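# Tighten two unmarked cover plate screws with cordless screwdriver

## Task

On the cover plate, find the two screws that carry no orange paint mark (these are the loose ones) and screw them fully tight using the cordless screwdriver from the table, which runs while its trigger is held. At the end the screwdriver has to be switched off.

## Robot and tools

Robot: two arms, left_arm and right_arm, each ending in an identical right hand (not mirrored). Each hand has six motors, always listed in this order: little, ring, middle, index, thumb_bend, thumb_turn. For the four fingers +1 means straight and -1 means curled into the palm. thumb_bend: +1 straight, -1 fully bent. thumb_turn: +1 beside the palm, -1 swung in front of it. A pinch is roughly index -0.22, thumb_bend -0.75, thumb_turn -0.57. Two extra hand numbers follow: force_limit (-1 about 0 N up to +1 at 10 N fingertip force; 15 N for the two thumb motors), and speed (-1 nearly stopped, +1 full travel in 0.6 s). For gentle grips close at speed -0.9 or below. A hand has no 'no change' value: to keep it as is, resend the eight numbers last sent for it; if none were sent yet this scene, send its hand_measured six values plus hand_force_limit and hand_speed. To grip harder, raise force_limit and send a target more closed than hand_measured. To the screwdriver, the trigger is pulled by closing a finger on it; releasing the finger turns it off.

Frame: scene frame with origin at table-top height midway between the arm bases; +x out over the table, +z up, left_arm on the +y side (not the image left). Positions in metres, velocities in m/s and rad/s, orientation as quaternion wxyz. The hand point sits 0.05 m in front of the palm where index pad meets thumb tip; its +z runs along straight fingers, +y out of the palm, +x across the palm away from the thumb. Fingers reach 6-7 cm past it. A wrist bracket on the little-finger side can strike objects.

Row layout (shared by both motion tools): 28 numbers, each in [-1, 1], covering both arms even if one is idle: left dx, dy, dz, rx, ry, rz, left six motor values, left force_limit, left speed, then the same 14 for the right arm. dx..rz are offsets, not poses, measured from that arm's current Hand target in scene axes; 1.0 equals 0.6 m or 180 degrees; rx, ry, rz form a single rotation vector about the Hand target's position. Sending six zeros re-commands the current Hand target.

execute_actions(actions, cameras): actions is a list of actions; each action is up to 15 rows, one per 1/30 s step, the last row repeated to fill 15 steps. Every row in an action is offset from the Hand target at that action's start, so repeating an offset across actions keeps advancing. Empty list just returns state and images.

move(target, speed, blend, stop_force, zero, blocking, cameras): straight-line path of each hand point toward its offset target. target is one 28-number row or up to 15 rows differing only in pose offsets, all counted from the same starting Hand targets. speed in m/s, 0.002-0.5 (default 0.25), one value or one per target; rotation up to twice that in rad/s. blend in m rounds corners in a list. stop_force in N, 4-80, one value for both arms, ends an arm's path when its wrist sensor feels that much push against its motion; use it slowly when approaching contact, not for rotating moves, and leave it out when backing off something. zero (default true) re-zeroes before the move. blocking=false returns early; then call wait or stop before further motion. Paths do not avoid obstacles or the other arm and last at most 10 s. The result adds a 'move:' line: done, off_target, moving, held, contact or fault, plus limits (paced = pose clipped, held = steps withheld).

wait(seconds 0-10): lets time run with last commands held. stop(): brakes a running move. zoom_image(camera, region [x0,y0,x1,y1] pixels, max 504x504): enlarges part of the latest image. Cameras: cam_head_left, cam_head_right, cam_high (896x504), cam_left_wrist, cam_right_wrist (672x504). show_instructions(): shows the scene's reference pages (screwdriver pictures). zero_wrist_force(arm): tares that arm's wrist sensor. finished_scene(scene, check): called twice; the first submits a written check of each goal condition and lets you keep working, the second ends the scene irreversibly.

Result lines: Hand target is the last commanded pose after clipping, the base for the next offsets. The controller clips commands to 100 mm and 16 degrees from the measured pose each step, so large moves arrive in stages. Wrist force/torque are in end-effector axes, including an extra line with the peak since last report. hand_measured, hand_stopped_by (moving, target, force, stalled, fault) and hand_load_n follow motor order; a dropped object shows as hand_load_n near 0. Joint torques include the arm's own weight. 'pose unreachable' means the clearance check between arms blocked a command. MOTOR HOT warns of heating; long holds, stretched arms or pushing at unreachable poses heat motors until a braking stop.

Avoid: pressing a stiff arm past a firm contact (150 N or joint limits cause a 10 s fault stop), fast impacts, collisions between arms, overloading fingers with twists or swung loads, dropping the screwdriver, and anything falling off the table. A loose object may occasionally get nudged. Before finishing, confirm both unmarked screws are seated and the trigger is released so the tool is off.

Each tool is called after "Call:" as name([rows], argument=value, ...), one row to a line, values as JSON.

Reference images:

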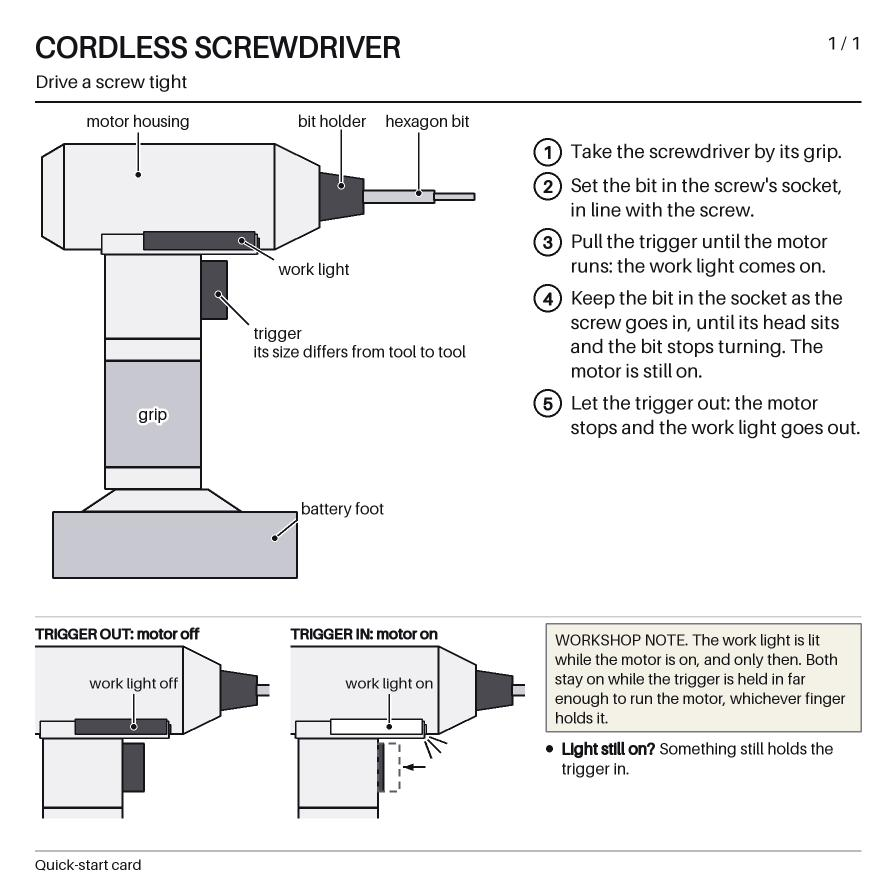

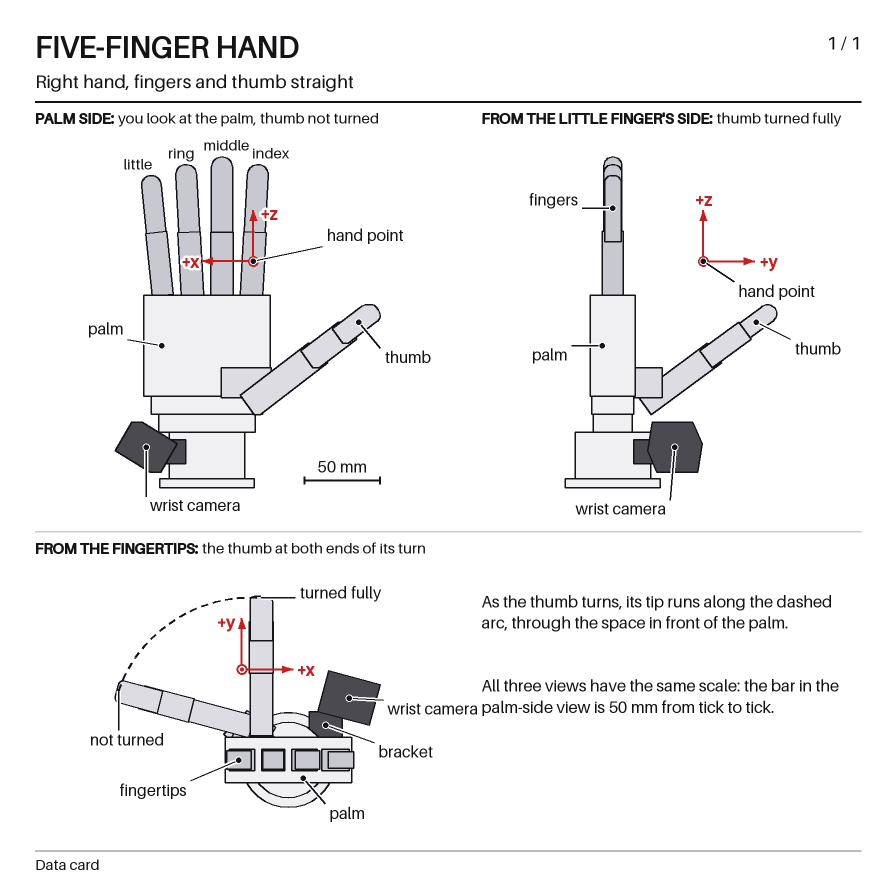

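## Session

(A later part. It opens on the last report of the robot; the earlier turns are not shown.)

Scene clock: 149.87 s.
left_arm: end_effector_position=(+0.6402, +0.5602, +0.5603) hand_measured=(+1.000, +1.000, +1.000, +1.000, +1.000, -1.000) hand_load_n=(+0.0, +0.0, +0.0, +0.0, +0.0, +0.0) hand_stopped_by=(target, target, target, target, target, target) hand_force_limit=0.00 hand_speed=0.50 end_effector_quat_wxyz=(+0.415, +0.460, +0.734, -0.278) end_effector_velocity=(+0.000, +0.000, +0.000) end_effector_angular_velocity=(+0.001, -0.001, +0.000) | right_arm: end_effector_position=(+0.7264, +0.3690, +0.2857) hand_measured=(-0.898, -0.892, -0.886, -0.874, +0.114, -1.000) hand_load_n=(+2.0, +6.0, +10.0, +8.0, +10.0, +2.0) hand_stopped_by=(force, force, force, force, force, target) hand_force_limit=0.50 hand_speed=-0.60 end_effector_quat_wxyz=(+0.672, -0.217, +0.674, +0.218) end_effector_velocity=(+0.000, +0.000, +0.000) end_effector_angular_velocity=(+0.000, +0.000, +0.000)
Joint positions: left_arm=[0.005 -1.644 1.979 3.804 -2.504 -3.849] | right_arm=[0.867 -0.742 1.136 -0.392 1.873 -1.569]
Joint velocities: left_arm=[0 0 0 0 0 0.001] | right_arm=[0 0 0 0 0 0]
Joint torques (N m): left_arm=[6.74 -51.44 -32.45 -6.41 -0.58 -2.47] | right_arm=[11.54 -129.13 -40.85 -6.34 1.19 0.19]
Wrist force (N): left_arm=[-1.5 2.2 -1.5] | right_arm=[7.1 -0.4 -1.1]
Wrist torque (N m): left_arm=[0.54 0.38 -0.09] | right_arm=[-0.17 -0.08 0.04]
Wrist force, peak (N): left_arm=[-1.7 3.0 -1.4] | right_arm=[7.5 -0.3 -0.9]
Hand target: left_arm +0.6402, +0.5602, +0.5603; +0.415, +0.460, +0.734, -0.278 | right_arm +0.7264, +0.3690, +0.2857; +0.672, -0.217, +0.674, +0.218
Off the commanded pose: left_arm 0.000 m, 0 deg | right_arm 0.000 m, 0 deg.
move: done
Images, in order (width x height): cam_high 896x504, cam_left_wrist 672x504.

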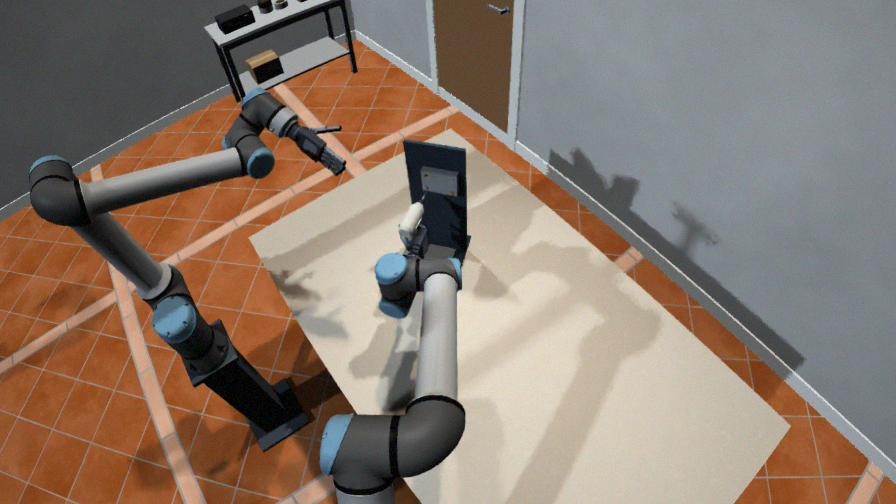

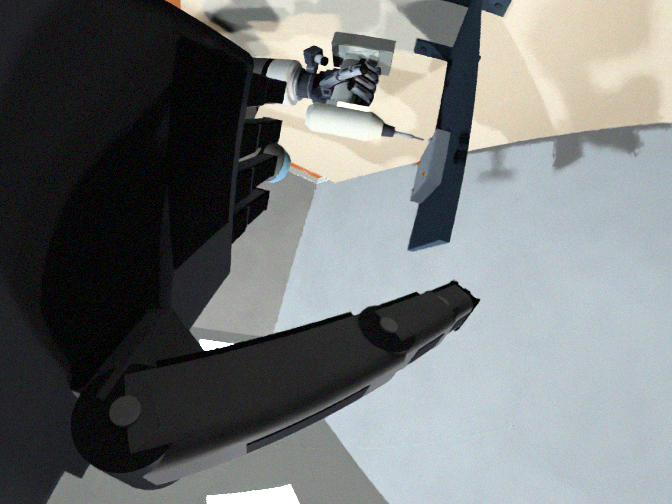

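Call:
move(target=[0,0,0,0,0,0,1,1,1,1,1,-1,0,0.5,0.0189,0.0137,-0.0013,0,0,0,-0.98,-0.98,-0.98,-0.9,-0.98,-1,0.5,-0.6], speed=0.006, stop_force=4, cameras=["cam_left_wrist"])

Call:
zoom_image(camera="cam_left_wrist", region=[390, 110, 450, 155])

Scene clock: 153.80 s.
left_arm: end_effector_position=(+0.6402, +0.5602, +0.5603) hand_measured=(+1.000, +1.000, +1.000, +1.000, +1.000, -1.000) hand_load_n=(+0.0, +0.0, +0.0, +0.0, +0.0, +0.0) hand_stopped_by=(target, target, target, target, target, target) hand_force_limit=0.00 hand_speed=0.50 end_effector_quat_wxyz=(+0.415, +0.460, +0.734, -0.278) end_effector_velocity=(+0.000, +0.000, +0.000) end_effector_angular_velocity=(+0.000, -0.001, +0.000) | right_arm: end_effector_position=(+0.7376, +0.3771, +0.2849) hand_measured=(-0.898, -0.892, -0.886, -0.874, +0.114, -1.000) hand_load_n=(+2.0, +6.0, +10.0, +7.5, +10.5, +2.0) hand_stopped_by=(force, force, force, force, force, target) hand_force_limit=0.50 hand_speed=-0.60 end_effector_quat_wxyz=(+0.672, -0.217, +0.674, +0.218) end_effector_velocity=(+0.000, +0.000, +0.001) end_effector_angular_velocity=(+0.001, -0.001, +0.000)
Joint positions: left_arm=[0.005 -1.644 1.979 3.804 -2.504 -3.849] | right_arm=[0.863 -0.721 1.098 -0.375 1.869 -1.569]
Joint velocities: left_arm=[0 0 0 0 0 0.001] | right_arm=[0 -0.001 0 0 0 0]
Joint torques (N m): left_arm=[3.91 -50.94 -33.18 -4.29 -0.48 -2.67] | right_arm=[0.84 -130.81 -41.34 -6.31 1.58 0.06]
Wrist force (N): left_arm=[-1.3 2.5 -1.5] | right_arm=[6.9 -0.1 -0.7]
Wrist torque (N m): left_arm=[0.58 0.35 -0.07] | right_arm=[-0.15 -0.07 0.04]
Wrist force, peak (N): left_arm=[-1.6 2.7 -2.0] | right_arm=[9.9 0.9 -7.2]
Hand target: left_arm +0.6402, +0.5602, +0.5603; +0.415, +0.460, +0.734, -0.278 | right_arm +0.7375, +0.3771, +0.2849; +0.672, -0.217, +0.674, +0.218
Off the commanded pose: left_arm 0.000 m, 0 deg | right_arm 0.000 m, 0 deg.
move: contact (right_arm)
Images, in order (width x height): cam_left_wrist 672x504.

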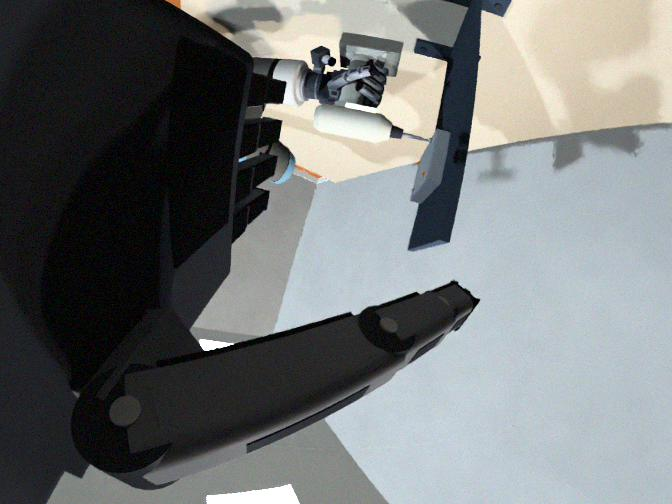

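Scaled by 8.400 from the camera's 672x504 image, which has a finer 960x720 frame.

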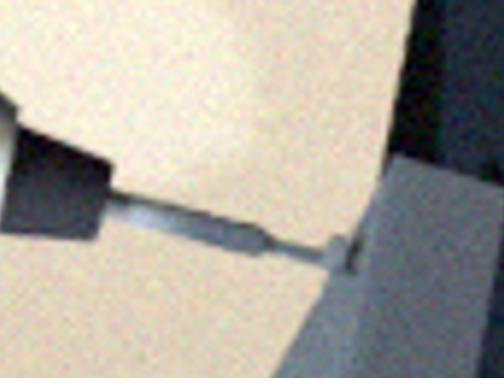

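Call:
move(target=[0,0,0,0,0,0,1,1,1,1,1,-1,0,0.5,0.0020,0.0015,0,0,0,0,-0.98,-0.98,-0.98,-0.9,-0.98,-1,0.5,-0.6], speed=0.004, stop_force=12, cameras=["cam_high"])

Call:
zoom_image(camera="cam_high", region=[410, 165, 470, 210])

Scene clock: 155.17 s.
left_arm: end_effector_position=(+0.6402, +0.5602, +0.5603) hand_measured=(+1.000, +1.000, +1.000, +1.000, +1.000, -1.000) hand_load_n=(+0.0, +0.5, +0.0, +0.0, +0.0, +0.0) hand_stopped_by=(target, target, target, target, target, target) hand_force_limit=0.00 hand_speed=0.50 end_effector_quat_wxyz=(+0.415, +0.460, +0.734, -0.278) end_effector_velocity=(+0.000, +0.000, +0.000) end_effector_angular_velocity=(-0.001, +0.000, +0.000) | right_arm: end_effector_position=(+0.7378, +0.3773, +0.2849) hand_measured=(-0.898, -0.892, -0.886, -0.874, +0.114, -1.000) hand_load_n=(+2.0, +5.5, +9.0, +7.5, +11.0, +1.5) hand_stopped_by=(force, force, force, force, force, target) hand_force_limit=0.50 hand_speed=-0.60 end_effector_quat_wxyz=(+0.672, -0.217, +0.674, +0.218) end_effector_velocity=(+0.000, +0.000, -0.001) end_effector_angular_velocity=(+0.000, +0.000, +0.000)
Joint positions: left_arm=[0.005 -1.644 1.979 3.804 -2.504 -3.849] | right_arm=[0.863 -0.72 1.097 -0.374 1.869 -1.569]
Joint velocities: left_arm=[0 0 0 0 0 0] | right_arm=[0 0.001 0 0 0 0]
Joint torques (N m): left_arm=[4.94 -49.36 -34.35 -3.64 -0.61 -3.15] | right_arm=[-3.58 -133.25 -44.96 -7.4 2.33 -0.12]
Wrist force (N): left_arm=[-1.5 2.3 -1.3] | right_arm=[9.7 0.6 -7.6]
Wrist torque (N m): left_arm=[0.53 0.38 -0.10] | right_arm=[-0.09 -0.21 0.05]
Wrist force, peak (N): left_arm=[-2.0 2.8 -1.6] | right_arm=[12.5 0.7 -15.0]
Hand target: left_arm +0.6402, +0.5602, +0.5603; +0.415, +0.460, +0.734, -0.278 | right_arm +0.7378, +0.3773, +0.2849; +0.672, -0.217, +0.674, +0.218
Off the commanded pose: left_arm 0.000 m, 0 deg | right_arm 0.001 m, 0 deg.
move: contact (right_arm)
Images, in order (width x height): cam_high 896x504.

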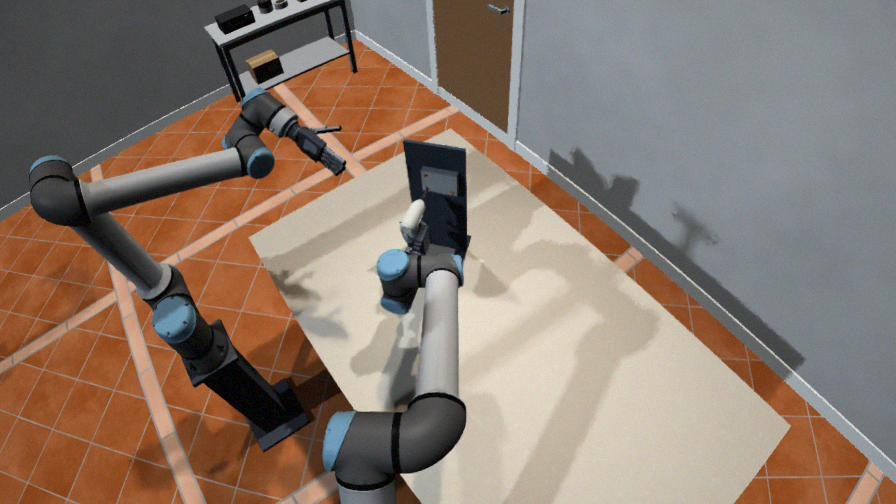

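Scaled by 8.400.

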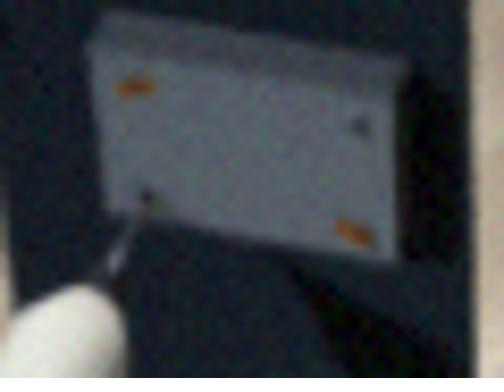

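Call:
wait(seconds=0.5, cameras=["cam_left_wrist", "cam_right_wrist", "cam_head_right"])

Call:
zoom_image(camera="cam_left_wrist", region=[400, 115, 448, 151])

Call:
zoom_image(camera="cam_left_wrist", region=[300, 60, 420, 150])

Call:
zoom_image(camera="cam_head_right", region=[295, 115, 355, 160])

Scene clock: 155.93 s.
left_arm: end_effector_position=(+0.6402, +0.5602, +0.5603) hand_measured=(+1.000, +1.000, +1.000, +1.000, +1.000, -1.000) hand_load_n=(+0.0, +0.0, +0.0, +0.0, +0.0, +0.0) hand_stopped_by=(target, target, target, target, target, target) hand_force_limit=0.00 hand_speed=0.50 end_effector_quat_wxyz=(+0.415, +0.460, +0.734, -0.278) end_effector_velocity=(+0.000, +0.000, +0.000) end_effector_angular_velocity=(-0.001, +0.001, +0.002) | right_arm: end_effector_position=(+0.7378, +0.3773, +0.2849) hand_measured=(-0.898, -0.892, -0.886, -0.874, +0.114, -1.000) hand_load_n=(+2.0, +6.0, +9.0, +7.0, +10.5, +1.0) hand_stopped_by=(force, force, force, force, force, target) hand_force_limit=0.50 hand_speed=-0.60 end_effector_quat_wxyz=(+0.672, -0.217, +0.674, +0.218) end_effector_velocity=(+0.000, +0.000, -0.002) end_effector_angular_velocity=(-0.001, +0.001, +0.000)
Joint positions: left_arm=[0.005 -1.644 1.979 3.804 -2.504 -3.849] | right_arm=[0.863 -0.72 1.097 -0.374 1.869 -1.569]
Joint velocities: left_arm=[0 0 0 0 0 -0.002] | right_arm=[0 0.001 0 0.001 0 0]
Joint torques (N m): left_arm=[6.26 -49.75 -33.56 -3.04 -0.68 -2.04] | right_arm=[-4.06 -130.85 -46.21 -6.39 2.41 -0.02]
Wrist force (N): left_arm=[-1.7 2.4 -1.5] | right_arm=[9.4 0.6 -7.9]
Wrist torque (N m): left_arm=[0.55 0.40 -0.10] | right_arm=[-0.03 -0.15 0.06]
Wrist force, peak (N): left_arm=[-1.7 2.7 -1.6] | right_arm=[10.2 0.6 -7.6]
Hand target: left_arm +0.6402, +0.5602, +0.5603; +0.415, +0.460, +0.734, -0.278 | right_arm +0.7378, +0.3773, +0.2849; +0.672, -0.217, +0.674, +0.218
Off the commanded pose: left_arm 0.000 m, 0 deg | right_arm 0.001 m, 0 deg.
wait: 0.50 s; at rest from the start
Images, in order (width x height): cam_head_right 896x504, cam_left_wrist 672x504, cam_right_wrist 672x504.

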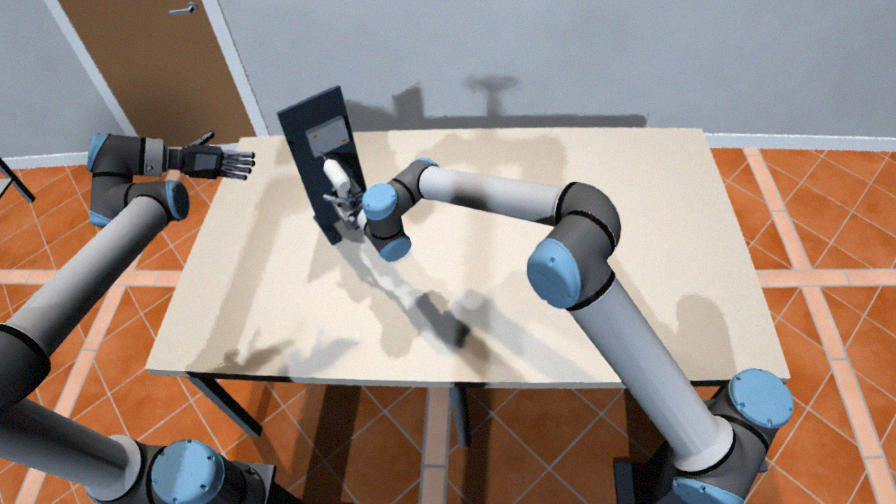

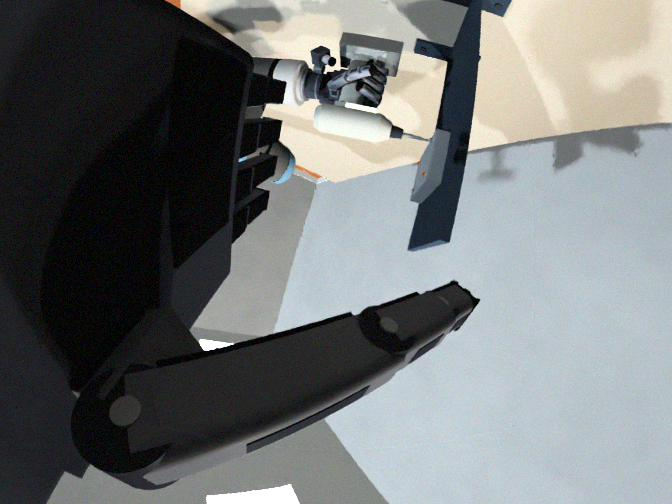

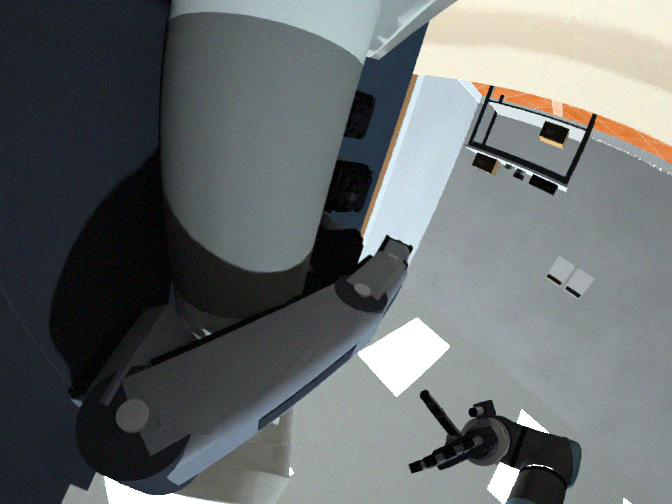

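Scaled by 10.500 from the camera's 672x504 image, which has a finer 960x720 frame.

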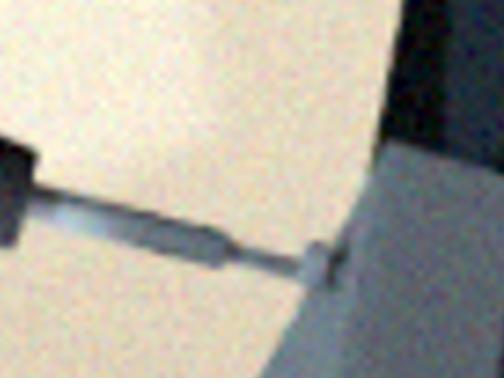

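Scaled by 4.200 from the camera's 672x504 image, which has a finer 960x720 frame.

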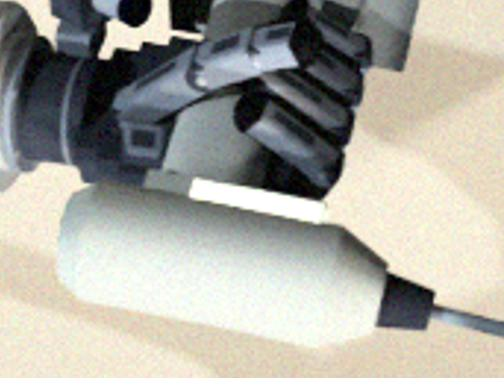

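Scaled by 8.400.

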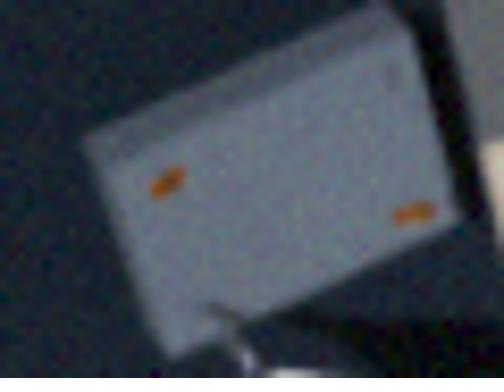

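Call:
zoom_image(camera="cam_left_wrist", region=[402, 125, 462, 170])

Call:
zoom_image(camera="cam_left_wrist", region=[402, 160, 462, 205])

Scaled by 8.400 from the camera's 672x504 image, which has a finer 960x720 frame.

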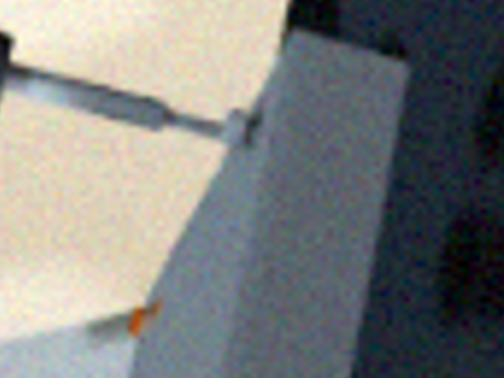

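Scaled by 8.400 from the camera's 672x504 image, which has a finer 960x720 frame.

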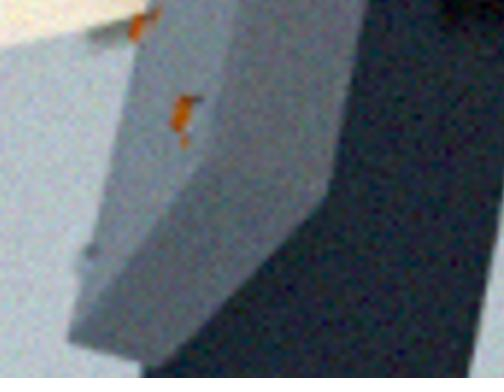

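Call:
move(target=[0,0,0,0,0,0,1,1,1,1,1,-1,0,0.5,-0.0027,-0.0020,0,0,0,0,-0.98,-0.98,-0.98,-0.9,-0.98,-1,0.5,-0.6], speed=0.006, cameras=[])

Call:
move(target=[0,0,0,0,0,0,1,1,1,1,1,-1,0,0.5,-0.0030,0.0041,0,0,0,0,-0.98,-0.98,-0.98,-0.9,-0.98,-1,0.5,-0.6], speed=0.005, stop_force=4, cameras=[])

Scene clock: 157.90 s.
left_arm: end_effector_position=(+0.6402, +0.5602, +0.5603) hand_measured=(+1.000, +1.000, +1.000, +1.000, +1.000, -1.000) hand_load_n=(+0.0, +0.0, +0.0, +0.0, +0.0, -0.5) hand_stopped_by=(target, target, target, target, target, target) hand_force_limit=0.00 hand_speed=0.50 end_effector_quat_wxyz=(+0.415, +0.460, +0.734, -0.278) end_effector_velocity=(+0.000, +0.000, +0.000) end_effector_angular_velocity=(+0.000, +0.000, +0.001) | right_arm: end_effector_position=(+0.7361, +0.3761, +0.2849) hand_measured=(-0.898, -0.892, -0.886, -0.874, +0.114, -1.000) hand_load_n=(+2.0, +5.5, +10.0, +7.0, +10.5, +1.5) hand_stopped_by=(force, force, force, force, force, target) hand_force_limit=0.50 hand_speed=-0.60 end_effector_quat_wxyz=(+0.672, -0.217, +0.674, +0.218) end_effector_velocity=(+0.000, +0.000, +0.001) end_effector_angular_velocity=(+0.001, -0.001, +0.001)
Joint positions: left_arm=[0.005 -1.644 1.979 3.804 -2.504 -3.849] | right_arm=[0.864 -0.723 1.103 -0.377 1.869 -1.569]
Joint velocities: left_arm=[0 0 0 -0.001 0 0] | right_arm=[0 -0.001 0 -0.001 -0.001 0]
Joint torques (N m): left_arm=[9.24 -52.76 -34.73 -2.43 -0.64 -2.77] | right_arm=[14.31 -122.37 -46.93 -5.95 2.13 -0.06]
Wrist force (N): left_arm=[-1.6 3.1 -1.4] | right_arm=[6.9 -0.5 -0.1]
Wrist torque (N m): left_arm=[0.66 0.40 -0.07] | right_arm=[-0.24 -0.08 0.03]
Wrist force, peak (N): left_arm=[-1.6 3.1 -1.4] | right_arm=[10.1 0.9 -7.8]
Hand target: left_arm +0.6402, +0.5602, +0.5603; +0.415, +0.460, +0.734, -0.278 | right_arm +0.7361, +0.3761, +0.2849; +0.672, -0.217, +0.674, +0.218
Off the commanded pose: left_arm 0.000 m, 0 deg | right_arm 0.000 m, 0 deg.
move: done
No camera images: "cameras" was empty.

Scene clock: 159.13 s.
left_arm: end_effector_position=(+0.6402, +0.5602, +0.5603) hand_measured=(+1.000, +1.000, +1.000, +1.000, +1.000, -1.000) hand_load_n=(+0.0, +0.0, +0.0, +0.0, +0.0, +0.0) hand_stopped_by=(target, target, target, target, target, target) hand_force_limit=0.00 hand_speed=0.50 end_effector_quat_wxyz=(+0.415, +0.460, +0.734, -0.278) end_effector_velocity=(+0.000, +0.000, +0.000) end_effector_angular_velocity=(-0.001, +0.001, +0.001) | right_arm: end_effector_position=(+0.7343, +0.3786, +0.2849) hand_measured=(-0.898, -0.892, -0.886, -0.874, +0.114, -1.000) hand_load_n=(+0.0, +4.0, +9.5, +8.5, +11.5, +3.5) hand_stopped_by=(force, force, force, force, force, target) hand_force_limit=0.50 hand_speed=-0.60 end_effector_quat_wxyz=(+0.672, -0.217, +0.674, +0.218) end_effector_velocity=(+0.000, +0.000, +0.000) end_effector_angular_velocity=(+0.000, +0.000, +0.000)
Joint positions: left_arm=[0.005 -1.644 1.979 3.804 -2.504 -3.849] | right_arm=[0.867 -0.721 1.098 -0.375 1.872 -1.569]
Joint velocities: left_arm=[0.001 0 0 0.001 0 0] | right_arm=[0 0 0 -0.001 0 0]
Joint torques (N m): left_arm=[7.8 -47.76 -33.38 -1.88 -0.67 -2.16] | right_arm=[1.26 -127.39 -43.28 -5.26 -0.37 0.02]
Wrist force (N): left_arm=[-1.6 2.9 -1.7] | right_arm=[8.5 -2.0 -0.6]
Wrist torque (N m): left_arm=[0.65 0.40 -0.08] | right_arm=[-0.16 0.05 0.13]
Wrist force, peak (N): left_arm=[-1.6 2.9 -1.7] | right_arm=[9.8 -1.7 -0.6]
Hand target: left_arm +0.6402, +0.5602, +0.5603; +0.415, +0.460, +0.734, -0.278 | right_arm +0.7343, +0.3786, +0.2849; +0.672, -0.217, +0.674, +0.218
Off the commanded pose: left_arm 0.000 m, 0 deg | right_arm 0.000 m, 0 deg.
move: done
No camera images: "cameras" was empty.

Call:
wait(seconds=0.05, cameras=["cam_left_wrist", "cam_high"])

Call:
zoom_image(camera="cam_left_wrist", region=[400, 115, 448, 151])

Scene clock: 159.33 s.
left_arm: end_effector_position=(+0.6402, +0.5602, +0.5603) hand_measured=(+1.000, +1.000, +1.000, +1.000, +1.000, -1.000) hand_load_n=(+0.0, +0.0, +0.0, +0.0, +0.0, +0.0) hand_stopped_by=(target, target, target, target, target, target) hand_force_limit=0.00 hand_speed=0.50 end_effector_quat_wxyz=(+0.415, +0.460, +0.734, -0.278) end_effector_velocity=(+0.000, +0.000, +0.000) end_effector_angular_velocity=(-0.001, +0.001, +0.000) | right_arm: end_effector_position=(+0.7343, +0.3786, +0.2849) hand_measured=(-0.898, -0.892, -0.886, -0.874, +0.114, -1.000) hand_load_n=(+0.0, +4.0, +9.0, +8.5, +11.0, +3.5) hand_stopped_by=(force, force, force, force, force, target) hand_force_limit=0.50 hand_speed=-0.60 end_effector_quat_wxyz=(+0.672, -0.217, +0.674, +0.218) end_effector_velocity=(+0.000, +0.000, -0.001) end_effector_angular_velocity=(+0.000, +0.000, +0.000)
Joint positions: left_arm=[0.005 -1.644 1.979 3.804 -2.504 -3.849] | right_arm=[0.867 -0.721 1.098 -0.375 1.872 -1.569]
Joint velocities: left_arm=[0 0 0 -0.001 0 -0.002] | right_arm=[0 0 0 0 0 0]
Joint torques (N m): left_arm=[8.47 -46.18 -33.47 -1.5 -0.21 -2.15] | right_arm=[-2.51 -129.2 -42.94 -6.32 -0.55 -0.06]
Wrist force (N): left_arm=[-1.5 2.6 -1.7] | right_arm=[8.8 -1.6 -0.5]
Wrist torque (N m): left_arm=[0.60 0.38 -0.08] | right_arm=[-0.12 -0.03 0.16]
Wrist force, peak (N): left_arm=[-1.8 2.7 -1.1] | right_arm=[9.2 -1.7 -0.8]
Hand target: left_arm +0.6402, +0.5602, +0.5603; +0.415, +0.460, +0.734, -0.278 | right_arm +0.7343, +0.3786, +0.2849; +0.672, -0.217, +0.674, +0.218
Off the commanded pose: left_arm 0.000 m, 0 deg | right_arm 0.000 m, 0 deg.
wait: 0.07 s; at rest by 0.03 s
Images, in order (width x height): cam_high 896x504, cam_left_wrist 672x504.

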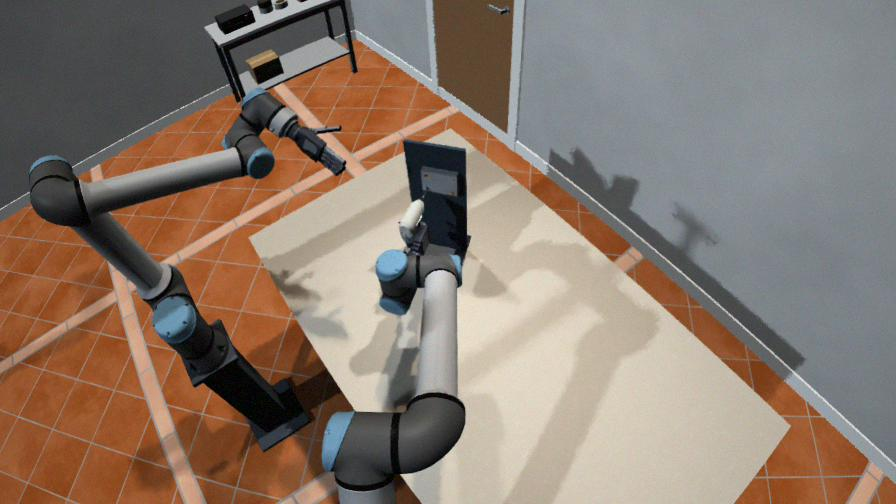

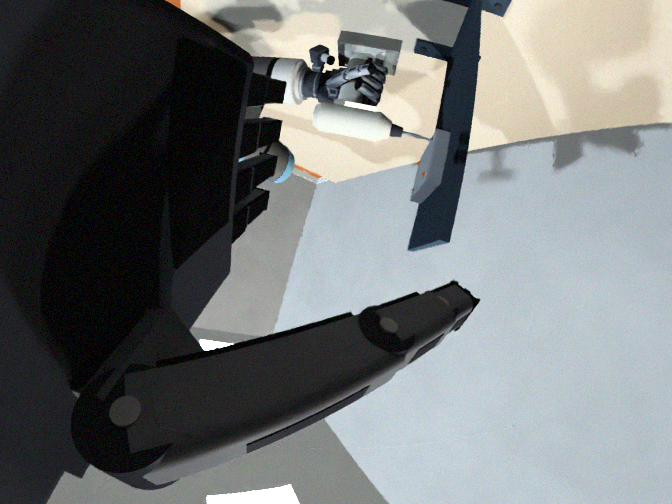

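Scaled by 10.500 from the camera's 672x504 image, which has a finer 960x720 frame.

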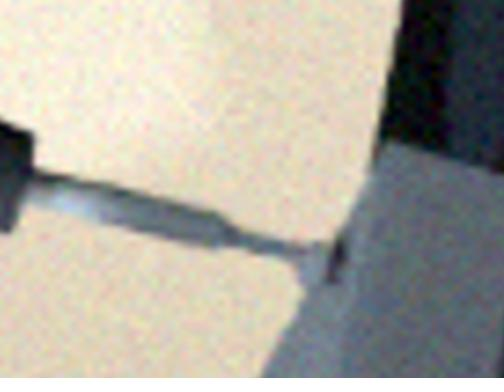

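Call:
move(target=[0,0,0,0,0,0,1,1,1,1,1,-1,0,0.5,-0.01215,-0.00882,0,0,0,0,-0.98,-0.98,-0.98,-0.9,-0.98,-1,0.5,-0.6], speed=0.02, cameras=["cam_left_wrist", "cam_high"])

Call:
zoom_image(camera="cam_left_wrist", region=[400, 115, 448, 151])

Call:
zoom_image(camera="cam_high", region=[410, 165, 470, 210])

Scene clock: 160.37 s.
left_arm: end_effector_position=(+0.6402, +0.5602, +0.5603) hand_measured=(+1.000, +1.000, +1.000, +1.000, +1.000, -1.000) hand_load_n=(+0.0, +0.0, +0.0, +0.0, +0.0, -0.5) hand_stopped_by=(target, target, target, target, target, target) hand_force_limit=0.00 hand_speed=0.50 end_effector_quat_wxyz=(+0.415, +0.460, +0.734, -0.278) end_effector_velocity=(+0.000, +0.001, +0.000) end_effector_angular_velocity=(+0.000, +0.000, +0.001) | right_arm: end_effector_position=(+0.7270, +0.3733, +0.2850) hand_measured=(-0.898, -0.892, -0.886, -0.874, +0.114, -1.000) hand_load_n=(+0.0, +4.0, +9.0, +8.0, +11.5, +3.0) hand_stopped_by=(force, force, force, force, force, target) hand_force_limit=0.50 hand_speed=-0.60 end_effector_quat_wxyz=(+0.672, -0.217, +0.674, +0.218) end_effector_velocity=(+0.001, +0.001, +0.000) end_effector_angular_velocity=(+0.001, -0.001, +0.000)
Joint positions: left_arm=[0.005 -1.644 1.979 3.804 -2.504 -3.849] | right_arm=[0.87 -0.735 1.124 -0.387 1.875 -1.569]
Joint velocities: left_arm=[0.001 -0.001 0 0 0 0] | right_arm=[0 0.002 -0.004 0 0 0]
Joint torques (N m): left_arm=[6.11 -50.45 -34.02 -1.44 -0.55 -1.92] | right_arm=[7.4 -108.99 -51.89 -2.43 1.14 0.21]
Wrist force (N): left_arm=[-1.5 2.7 -1.8] | right_arm=[7.3 -0.3 -0.8]
Wrist torque (N m): left_arm=[0.62 0.40 -0.08] | right_arm=[-0.17 -0.13 0.06]
Wrist force, peak (N): left_arm=[-1.8 2.9 -2.0] | right_arm=[9.6 -1.6 -0.6]
Hand target: left_arm +0.6402, +0.5602, +0.5603; +0.415, +0.460, +0.734, -0.278 | right_arm +0.7270, +0.3733, +0.2849; +0.672, -0.217, +0.674, +0.218
Off the commanded pose: left_arm 0.000 m, 0 deg | right_arm 0.000 m, 0 deg.
move: done
Images, in order (width x height): cam_high 896x504, cam_left_wrist 672x504.

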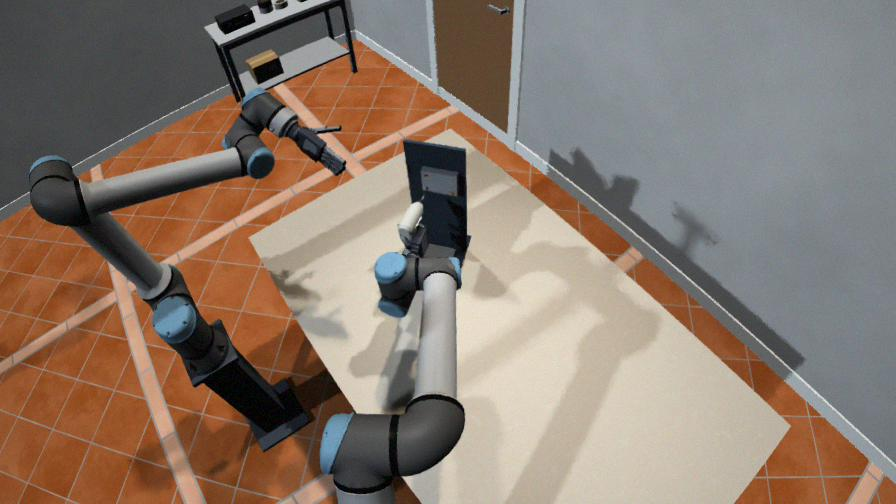

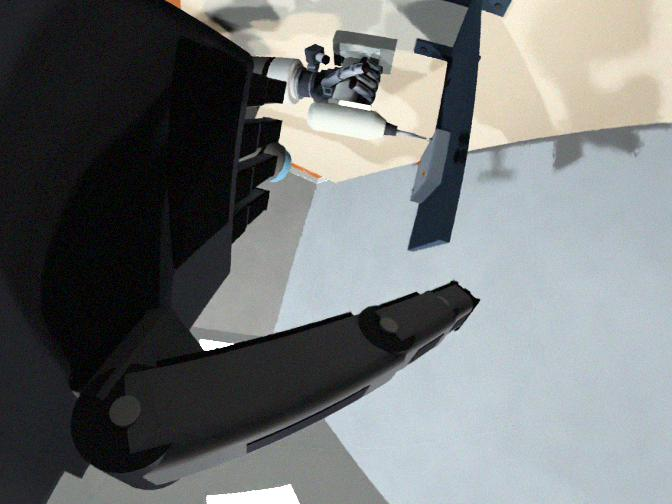

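Scaled by 10.500 from the camera's 672x504 image, which has a finer 960x720 frame.

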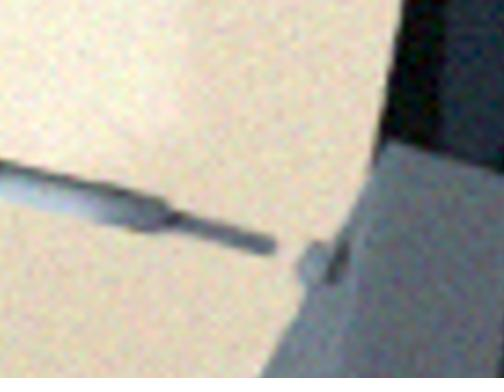

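Scaled by 8.400.

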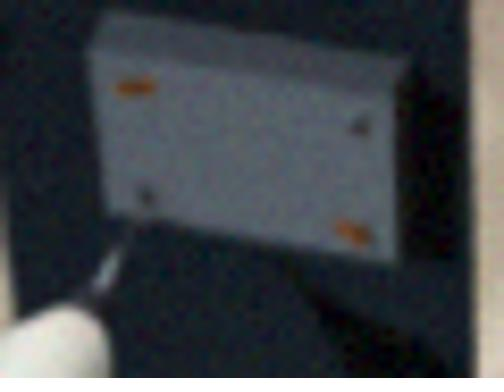

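Call:
move(target=[0,0,0,0,0,0,1,1,1,1,1,-1,0,0.5,-0.0015,0.0020,0.0033,0,0,0,-0.98,-0.98,-0.98,-0.9,-0.98,-1,0.5,-0.6], speed=0.01, cameras=["cam_left_wrist"])

Call:
zoom_image(camera="cam_left_wrist", region=[400, 115, 448, 151])

Call:
move(target=[0,0,0,0,0,0,1,1,1,1,1,-1,0,0.5,0.0122,0.0088,0,0,0,0,-0.98,-0.98,-0.98,-0.9,-0.98,-1,0.5,-0.6], speed=0.006, stop_force=4, cameras=["cam_left_wrist", "cam_high"])

Call:
zoom_image(camera="cam_left_wrist", region=[400, 115, 448, 151])

Scene clock: 162.03 s.
left_arm: end_effector_position=(+0.6402, +0.5602, +0.5603) hand_measured=(+1.000, +1.000, +1.000, +1.000, +1.000, -1.000) hand_load_n=(+0.0, +0.0, +0.0, +0.0, +0.0, +0.0) hand_stopped_by=(target, target, target, target, target, target) hand_force_limit=0.00 hand_speed=0.50 end_effector_quat_wxyz=(+0.415, +0.460, +0.734, -0.278) end_effector_velocity=(+0.000, +0.000, +0.000) end_effector_angular_velocity=(-0.001, +0.000, -0.001) | right_arm: end_effector_position=(+0.7261, +0.3745, +0.2869) hand_measured=(-0.898, -0.892, -0.886, -0.874, +0.114, -1.000) hand_load_n=(+0.0, +4.0, +9.0, +8.0, +11.5, +2.5) hand_stopped_by=(force, force, force, force, force, target) hand_force_limit=0.50 hand_speed=-0.60 end_effector_quat_wxyz=(+0.672, -0.217, +0.674, +0.218) end_effector_velocity=(+0.000, +0.000, +0.000) end_effector_angular_velocity=(+0.000, +0.000, +0.000)
Joint positions: left_arm=[0.005 -1.644 1.979 3.804 -2.504 -3.849] | right_arm=[0.871 -0.735 1.121 -0.383 1.876 -1.569]
Joint velocities: left_arm=[0 0 0 0 -0.001 0] | right_arm=[0 0 0 0 0 0]
Joint torques (N m): left_arm=[7.92 -52.26 -33.45 -0.99 -0.33 -2.21] | right_arm=[11.44 -129.53 -48.24 -2.62 1.79 0.26]
Wrist force (N): left_arm=[-1.7 2.5 -1.6] | right_arm=[7.0 0.0 -0.4]
Wrist torque (N m): left_arm=[0.58 0.41 -0.10] | right_arm=[-0.15 -0.09 0.05]
Wrist force, peak (N): left_arm=[-1.6 2.8 -1.7] | right_arm=[7.5 -0.2 -0.5]
Hand target: left_arm +0.6402, +0.5602, +0.5603; +0.415, +0.460, +0.734, -0.278 | right_arm +0.7261, +0.3745, +0.2869; +0.672, -0.217, +0.674, +0.218
Off the commanded pose: left_arm 0.000 m, 0 deg | right_arm 0.000 m, 0 deg.
move: done
Images, in order (width x height): cam_left_wrist 672x504.

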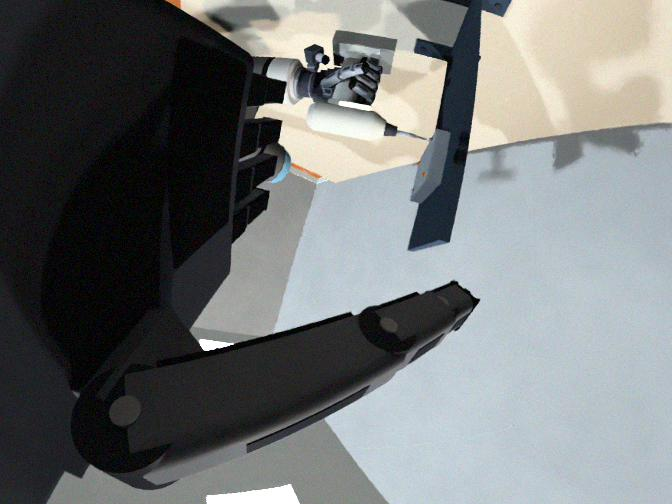

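Scaled by 10.500 from the camera's 672x504 image, which has a finer 960x720 frame.

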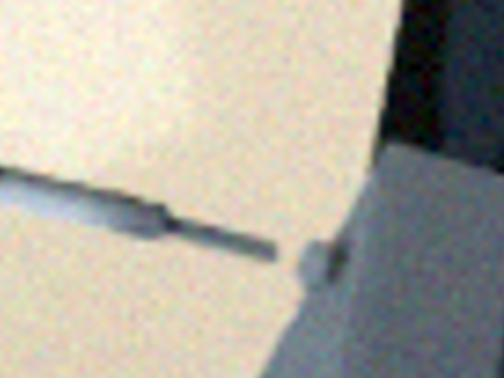

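Scene clock: 163.73 s.
left_arm: end_effector_position=(+0.6402, +0.5602, +0.5603) hand_measured=(+1.000, +1.000, +1.000, +1.000, +1.000, -1.000) hand_load_n=(+0.0, +0.0, +0.0, +0.0, +0.0, +0.0) hand_stopped_by=(target, target, target, target, target, target) hand_force_limit=0.00 hand_speed=0.50 end_effector_quat_wxyz=(+0.415, +0.460, +0.734, -0.278) end_effector_velocity=(+0.000, +0.000, +0.000) end_effector_angular_velocity=(+0.000, +0.001, +0.000) | right_arm: end_effector_position=(+0.7294, +0.3768, +0.2869) hand_measured=(-0.898, -0.892, -0.886, -0.874, +0.114, -1.000) hand_load_n=(+1.0, +5.0, +9.0, +7.5, +11.5, +2.0) hand_stopped_by=(force, force, force, force, force, target) hand_force_limit=0.50 hand_speed=-0.60 end_effector_quat_wxyz=(+0.672, -0.217, +0.674, +0.218) end_effector_velocity=(+0.000, +0.000, +0.002) end_effector_angular_velocity=(+0.002, -0.001, +0.000)
Joint positions: left_arm=[0.005 -1.644 1.979 3.804 -2.504 -3.849] | right_arm=[0.87 -0.729 1.109 -0.378 1.875 -1.569]
Joint velocities: left_arm=[0 0 0 0.001 0 0] | right_arm=[0 -0.001 0 -0.001 0 0]
Joint torques (N m): left_arm=[4.33 -50.41 -35.85 -0.98 -0.55 -2.2] | right_arm=[10.36 -130.03 -41.43 -6.35 1.65 0.12]
Wrist force (N): left_arm=[-1.2 2.5 -1.6] | right_arm=[7.0 -0.3 -1.4]
Wrist torque (N m): left_arm=[0.58 0.34 -0.07] | right_arm=[-0.19 -0.13 0.03]
Wrist force, peak (N): left_arm=[-1.6 3.1 -1.5] | right_arm=[6.8 1.2 -5.9]
Hand target: left_arm +0.6402, +0.5602, +0.5603; +0.415, +0.460, +0.734, -0.278 | right_arm +0.7293, +0.3768, +0.2869; +0.672, -0.217, +0.674, +0.218
Off the commanded pose: left_arm 0.000 m, 0 deg | right_arm 0.005 m, 0 deg.
move: contact (right_arm)
Images, in order (width x height): cam_high 896x504, cam_left_wrist 672x504.

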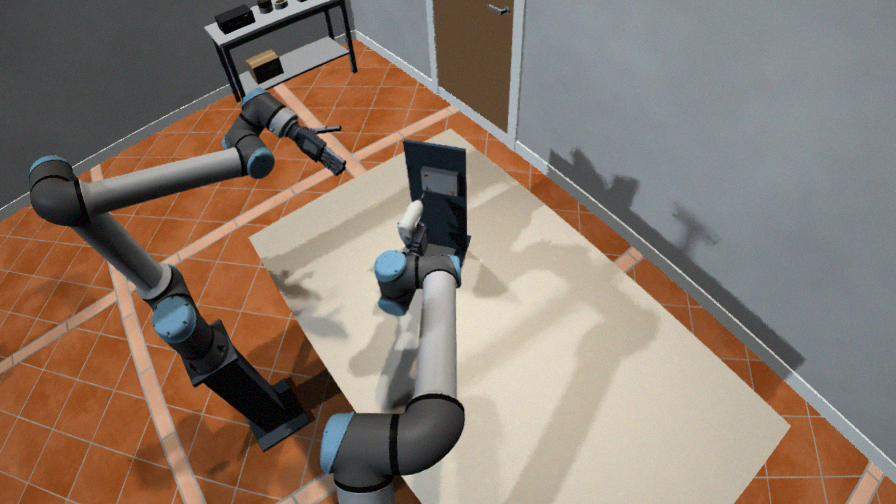

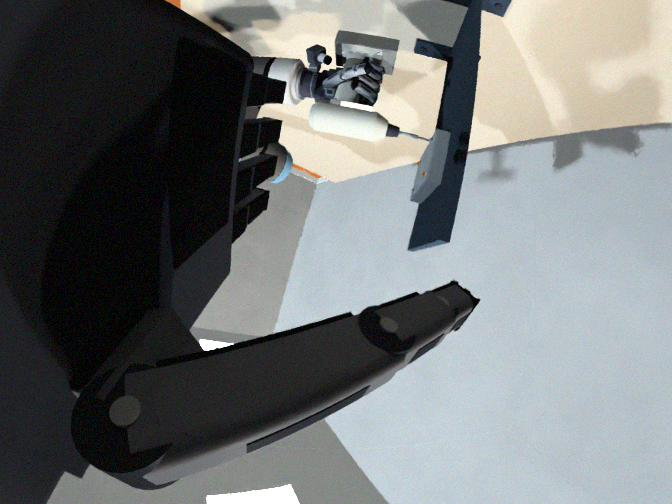

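Scaled by 10.500 from the camera's 672x504 image, which has a finer 960x720 frame.

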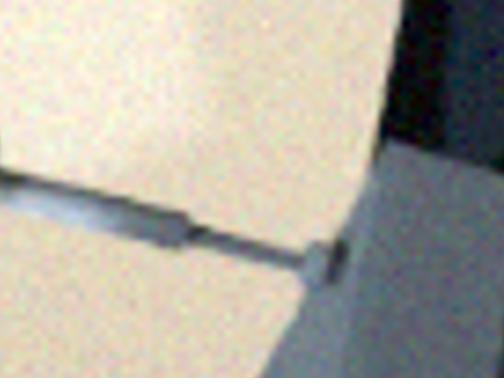

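Call:
move(target=[0,0,0,0,0,0,1,1,1,1,1,-1,0,0.5,-0.0030,-0.0001,0.0008,0,0,0,-0.98,-0.98,-0.98,-0.9,-0.98,-1,0.5,-0.6], speed=0.01, cameras=[])

Call:
move(target=[0,0,0,0,0,0,1,1,1,1,1,-1,0,0.5,0.0108,0.0078,0,0,0,0,-0.98,-0.98,-0.98,-0.9,-0.98,-1,0.5,-0.6], speed=0.006, stop_force=4, cameras=[])

Scene clock: 164.67 s.
left_arm: end_effector_position=(+0.6402, +0.5602, +0.5603) hand_measured=(+1.000, +1.000, +1.000, +1.000, +1.000, -1.000) hand_load_n=(+0.0, +0.0, +0.0, +0.0, +0.0, +0.0) hand_stopped_by=(target, target, target, target, target, target) hand_force_limit=0.00 hand_speed=0.50 end_effector_quat_wxyz=(+0.415, +0.460, +0.734, -0.278) end_effector_velocity=(+0.000, +0.000, +0.000) end_effector_angular_velocity=(+0.001, +0.000, +0.000) | right_arm: end_effector_position=(+0.7275, +0.3768, +0.2874) hand_measured=(-0.898, -0.892, -0.886, -0.874, +0.114, -1.000) hand_load_n=(+0.5, +5.0, +9.0, +8.0, +11.5, +2.0) hand_stopped_by=(force, force, force, force, force, target) hand_force_limit=0.50 hand_speed=-0.60 end_effector_quat_wxyz=(+0.672, -0.217, +0.674, +0.218) end_effector_velocity=(+0.000, +0.000, +0.001) end_effector_angular_velocity=(+0.000, +0.000, +0.000)
Joint positions: left_arm=[0.005 -1.644 1.979 3.804 -2.504 -3.849] | right_arm=[0.871 -0.731 1.112 -0.379 1.876 -1.569]
Joint velocities: left_arm=[0 0 0 0 0.001 0.001] | right_arm=[0 -0.001 0 0 0 0]
Joint torques (N m): left_arm=[9.43 -46.13 -36.39 -1.72 -0.52 -2.23] | right_arm=[10.77 -124.54 -43.21 -6.46 1.68 0.13]
Wrist force (N): left_arm=[-1.5 2.5 -1.3] | right_arm=[6.9 -0.2 -0.5]
Wrist torque (N m): left_arm=[0.57 0.37 -0.08] | right_arm=[-0.17 -0.07 0.04]
Wrist force, peak (N): left_arm=[-1.5 2.8 -1.8] | right_arm=[7.2 -0.3 -1.5]
Hand target: left_arm +0.6402, +0.5602, +0.5603; +0.415, +0.460, +0.734, -0.278 | right_arm +0.7275, +0.3768, +0.2874; +0.672, -0.217, +0.674, +0.218
Off the commanded pose: left_arm 0.000 m, 0 deg | right_arm 0.000 m, 0 deg.
move: done
No camera images: "cameras" was empty.

Scene clock: 166.17 s.
left_arm: end_effector_position=(+0.6402, +0.5602, +0.5603) hand_measured=(+1.000, +1.000, +1.000, +1.000, +1.000, -1.000) hand_load_n=(+0.0, +0.0, +0.0, +0.0, +0.0, +0.0) hand_stopped_by=(target, target, target, target, target, target) hand_force_limit=0.00 hand_speed=0.50 end_effector_quat_wxyz=(+0.415, +0.460, +0.734, -0.278) end_effector_velocity=(+0.000, +0.000, +0.000) end_effector_angular_velocity=(+0.000, +0.000, +0.001) | right_arm: end_effector_position=(+0.7308, +0.3791, +0.2873) hand_measured=(-0.898, -0.892, -0.886, -0.874, +0.114, -1.000) hand_load_n=(+0.5, +5.0, +9.5, +8.0, +11.0, +1.5) hand_stopped_by=(force, force, force, force, force, target) hand_force_limit=0.50 hand_speed=-0.60 end_effector_quat_wxyz=(+0.672, -0.217, +0.674, +0.218) end_effector_velocity=(+0.000, +0.000, -0.001) end_effector_angular_velocity=(-0.001, +0.001, +0.001)
Joint positions: left_arm=[0.005 -1.644 1.979 3.804 -2.504 -3.849] | right_arm=[0.87 -0.725 1.101 -0.374 1.875 -1.569]
Joint velocities: left_arm=[0 0 0 -0.001 0 -0.001] | right_arm=[0 0.001 0 0 -0.001 0]
Joint torques (N m): left_arm=[8.71 -47.3 -36.24 -1.66 -0.68 -2.63] | right_arm=[8.91 -128.55 -41.45 -5.81 2.29 0.08]
Wrist force (N): left_arm=[-1.3 2.8 -1.5] | right_arm=[6.7 1.3 -3.2]
Wrist torque (N m): left_arm=[0.62 0.35 -0.06] | right_arm=[-0.22 -0.27 -0.05]
Wrist force, peak (N): left_arm=[-1.8 2.5 -1.9] | right_arm=[7.6 1.4 -4.2]
Hand target: left_arm +0.6402, +0.5602, +0.5603; +0.415, +0.460, +0.734, -0.278 | right_arm +0.7307, +0.3791, +0.2874; +0.672, -0.217, +0.674, +0.218
Off the commanded pose: left_arm 0.000 m, 0 deg | right_arm 0.004 m, 0 deg.
move: contact (right_arm)
No camera images: "cameras" was empty.

Call:
move(target=[0,0,0,0,0,0,1,1,1,1,1,-1,0,0.5,0.0020,0.0015,0,0,0,0,-0.98,-0.98,-0.98,-0.9,-0.98,-1,0.5,-0.6], speed=0.004, stop_force=10, cameras=["cam_left_wrist"])

Call:
zoom_image(camera="cam_left_wrist", region=[400, 115, 448, 151])

Scene clock: 167.87 s.
left_arm: end_effector_position=(+0.6402, +0.5602, +0.5603) hand_measured=(+1.000, +1.000, +1.000, +1.000, +1.000, -1.000) hand_load_n=(+0.0, +0.0, +0.0, -0.5, +0.0, +0.0) hand_stopped_by=(target, target, target, target, target, target) hand_force_limit=0.00 hand_speed=0.50 end_effector_quat_wxyz=(+0.415, +0.460, +0.734, -0.278) end_effector_velocity=(+0.000, +0.000, +0.000) end_effector_angular_velocity=(+0.001, -0.001, -0.001) | right_arm: end_effector_position=(+0.7313, +0.3798, +0.2874) hand_measured=(-0.898, -0.892, -0.886, -0.874, +0.114, -1.000) hand_load_n=(+0.5, +5.0, +8.5, +7.0, +11.5, +1.0) hand_stopped_by=(force, force, force, force, force, target) hand_force_limit=0.50 hand_speed=-0.60 end_effector_quat_wxyz=(+0.672, -0.218, +0.674, +0.218) end_effector_velocity=(+0.000, +0.000, +0.002) end_effector_angular_velocity=(+0.002, -0.001, +0.000)
Joint positions: left_arm=[0.005 -1.644 1.979 3.804 -2.504 -3.849] | right_arm=[0.87 -0.723 1.098 -0.372 1.875 -1.569]
Joint velocities: left_arm=[-0.001 0 0 0 0 0.001] | right_arm=[0 -0.001 0 -0.001 0 0]
Joint torques (N m): left_arm=[6.99 -48.74 -36.54 -1.08 -0.57 -2.33] | right_arm=[5.45 -123.66 -51.16 -5.72 2.34 -0.08]
Wrist force (N): left_arm=[-1.4 2.5 -1.8] | right_arm=[10.7 -0.2 -14.2]
Wrist torque (N m): left_arm=[0.59 0.37 -0.08] | right_arm=[0.13 -0.28 0.06]
Wrist force, peak (N): left_arm=[-1.8 2.8 -1.7] | right_arm=[12.2 1.0 -17.1]
Hand target: left_arm +0.6402, +0.5602, +0.5603; +0.415, +0.460, +0.734, -0.278 | right_arm +0.7313, +0.3798, +0.2873; +0.672, -0.218, +0.674, +0.218
Off the commanded pose: left_arm 0.000 m, 0 deg | right_arm 0.001 m, 0 deg.
move: contact (right_arm)
Images, in order (width x height): cam_left_wrist 672x504.

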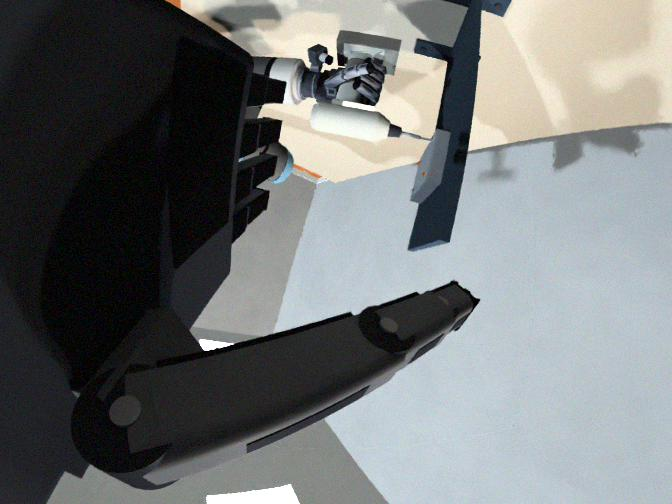

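Scaled by 10.500 from the camera's 672x504 image, which has a finer 960x720 frame.

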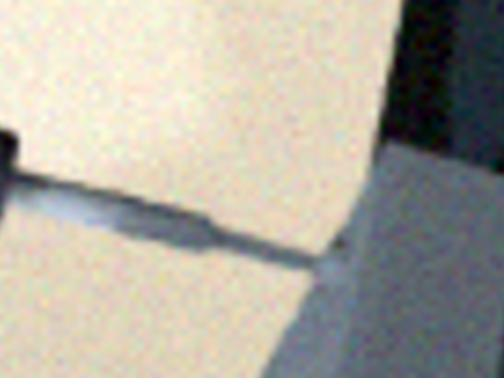

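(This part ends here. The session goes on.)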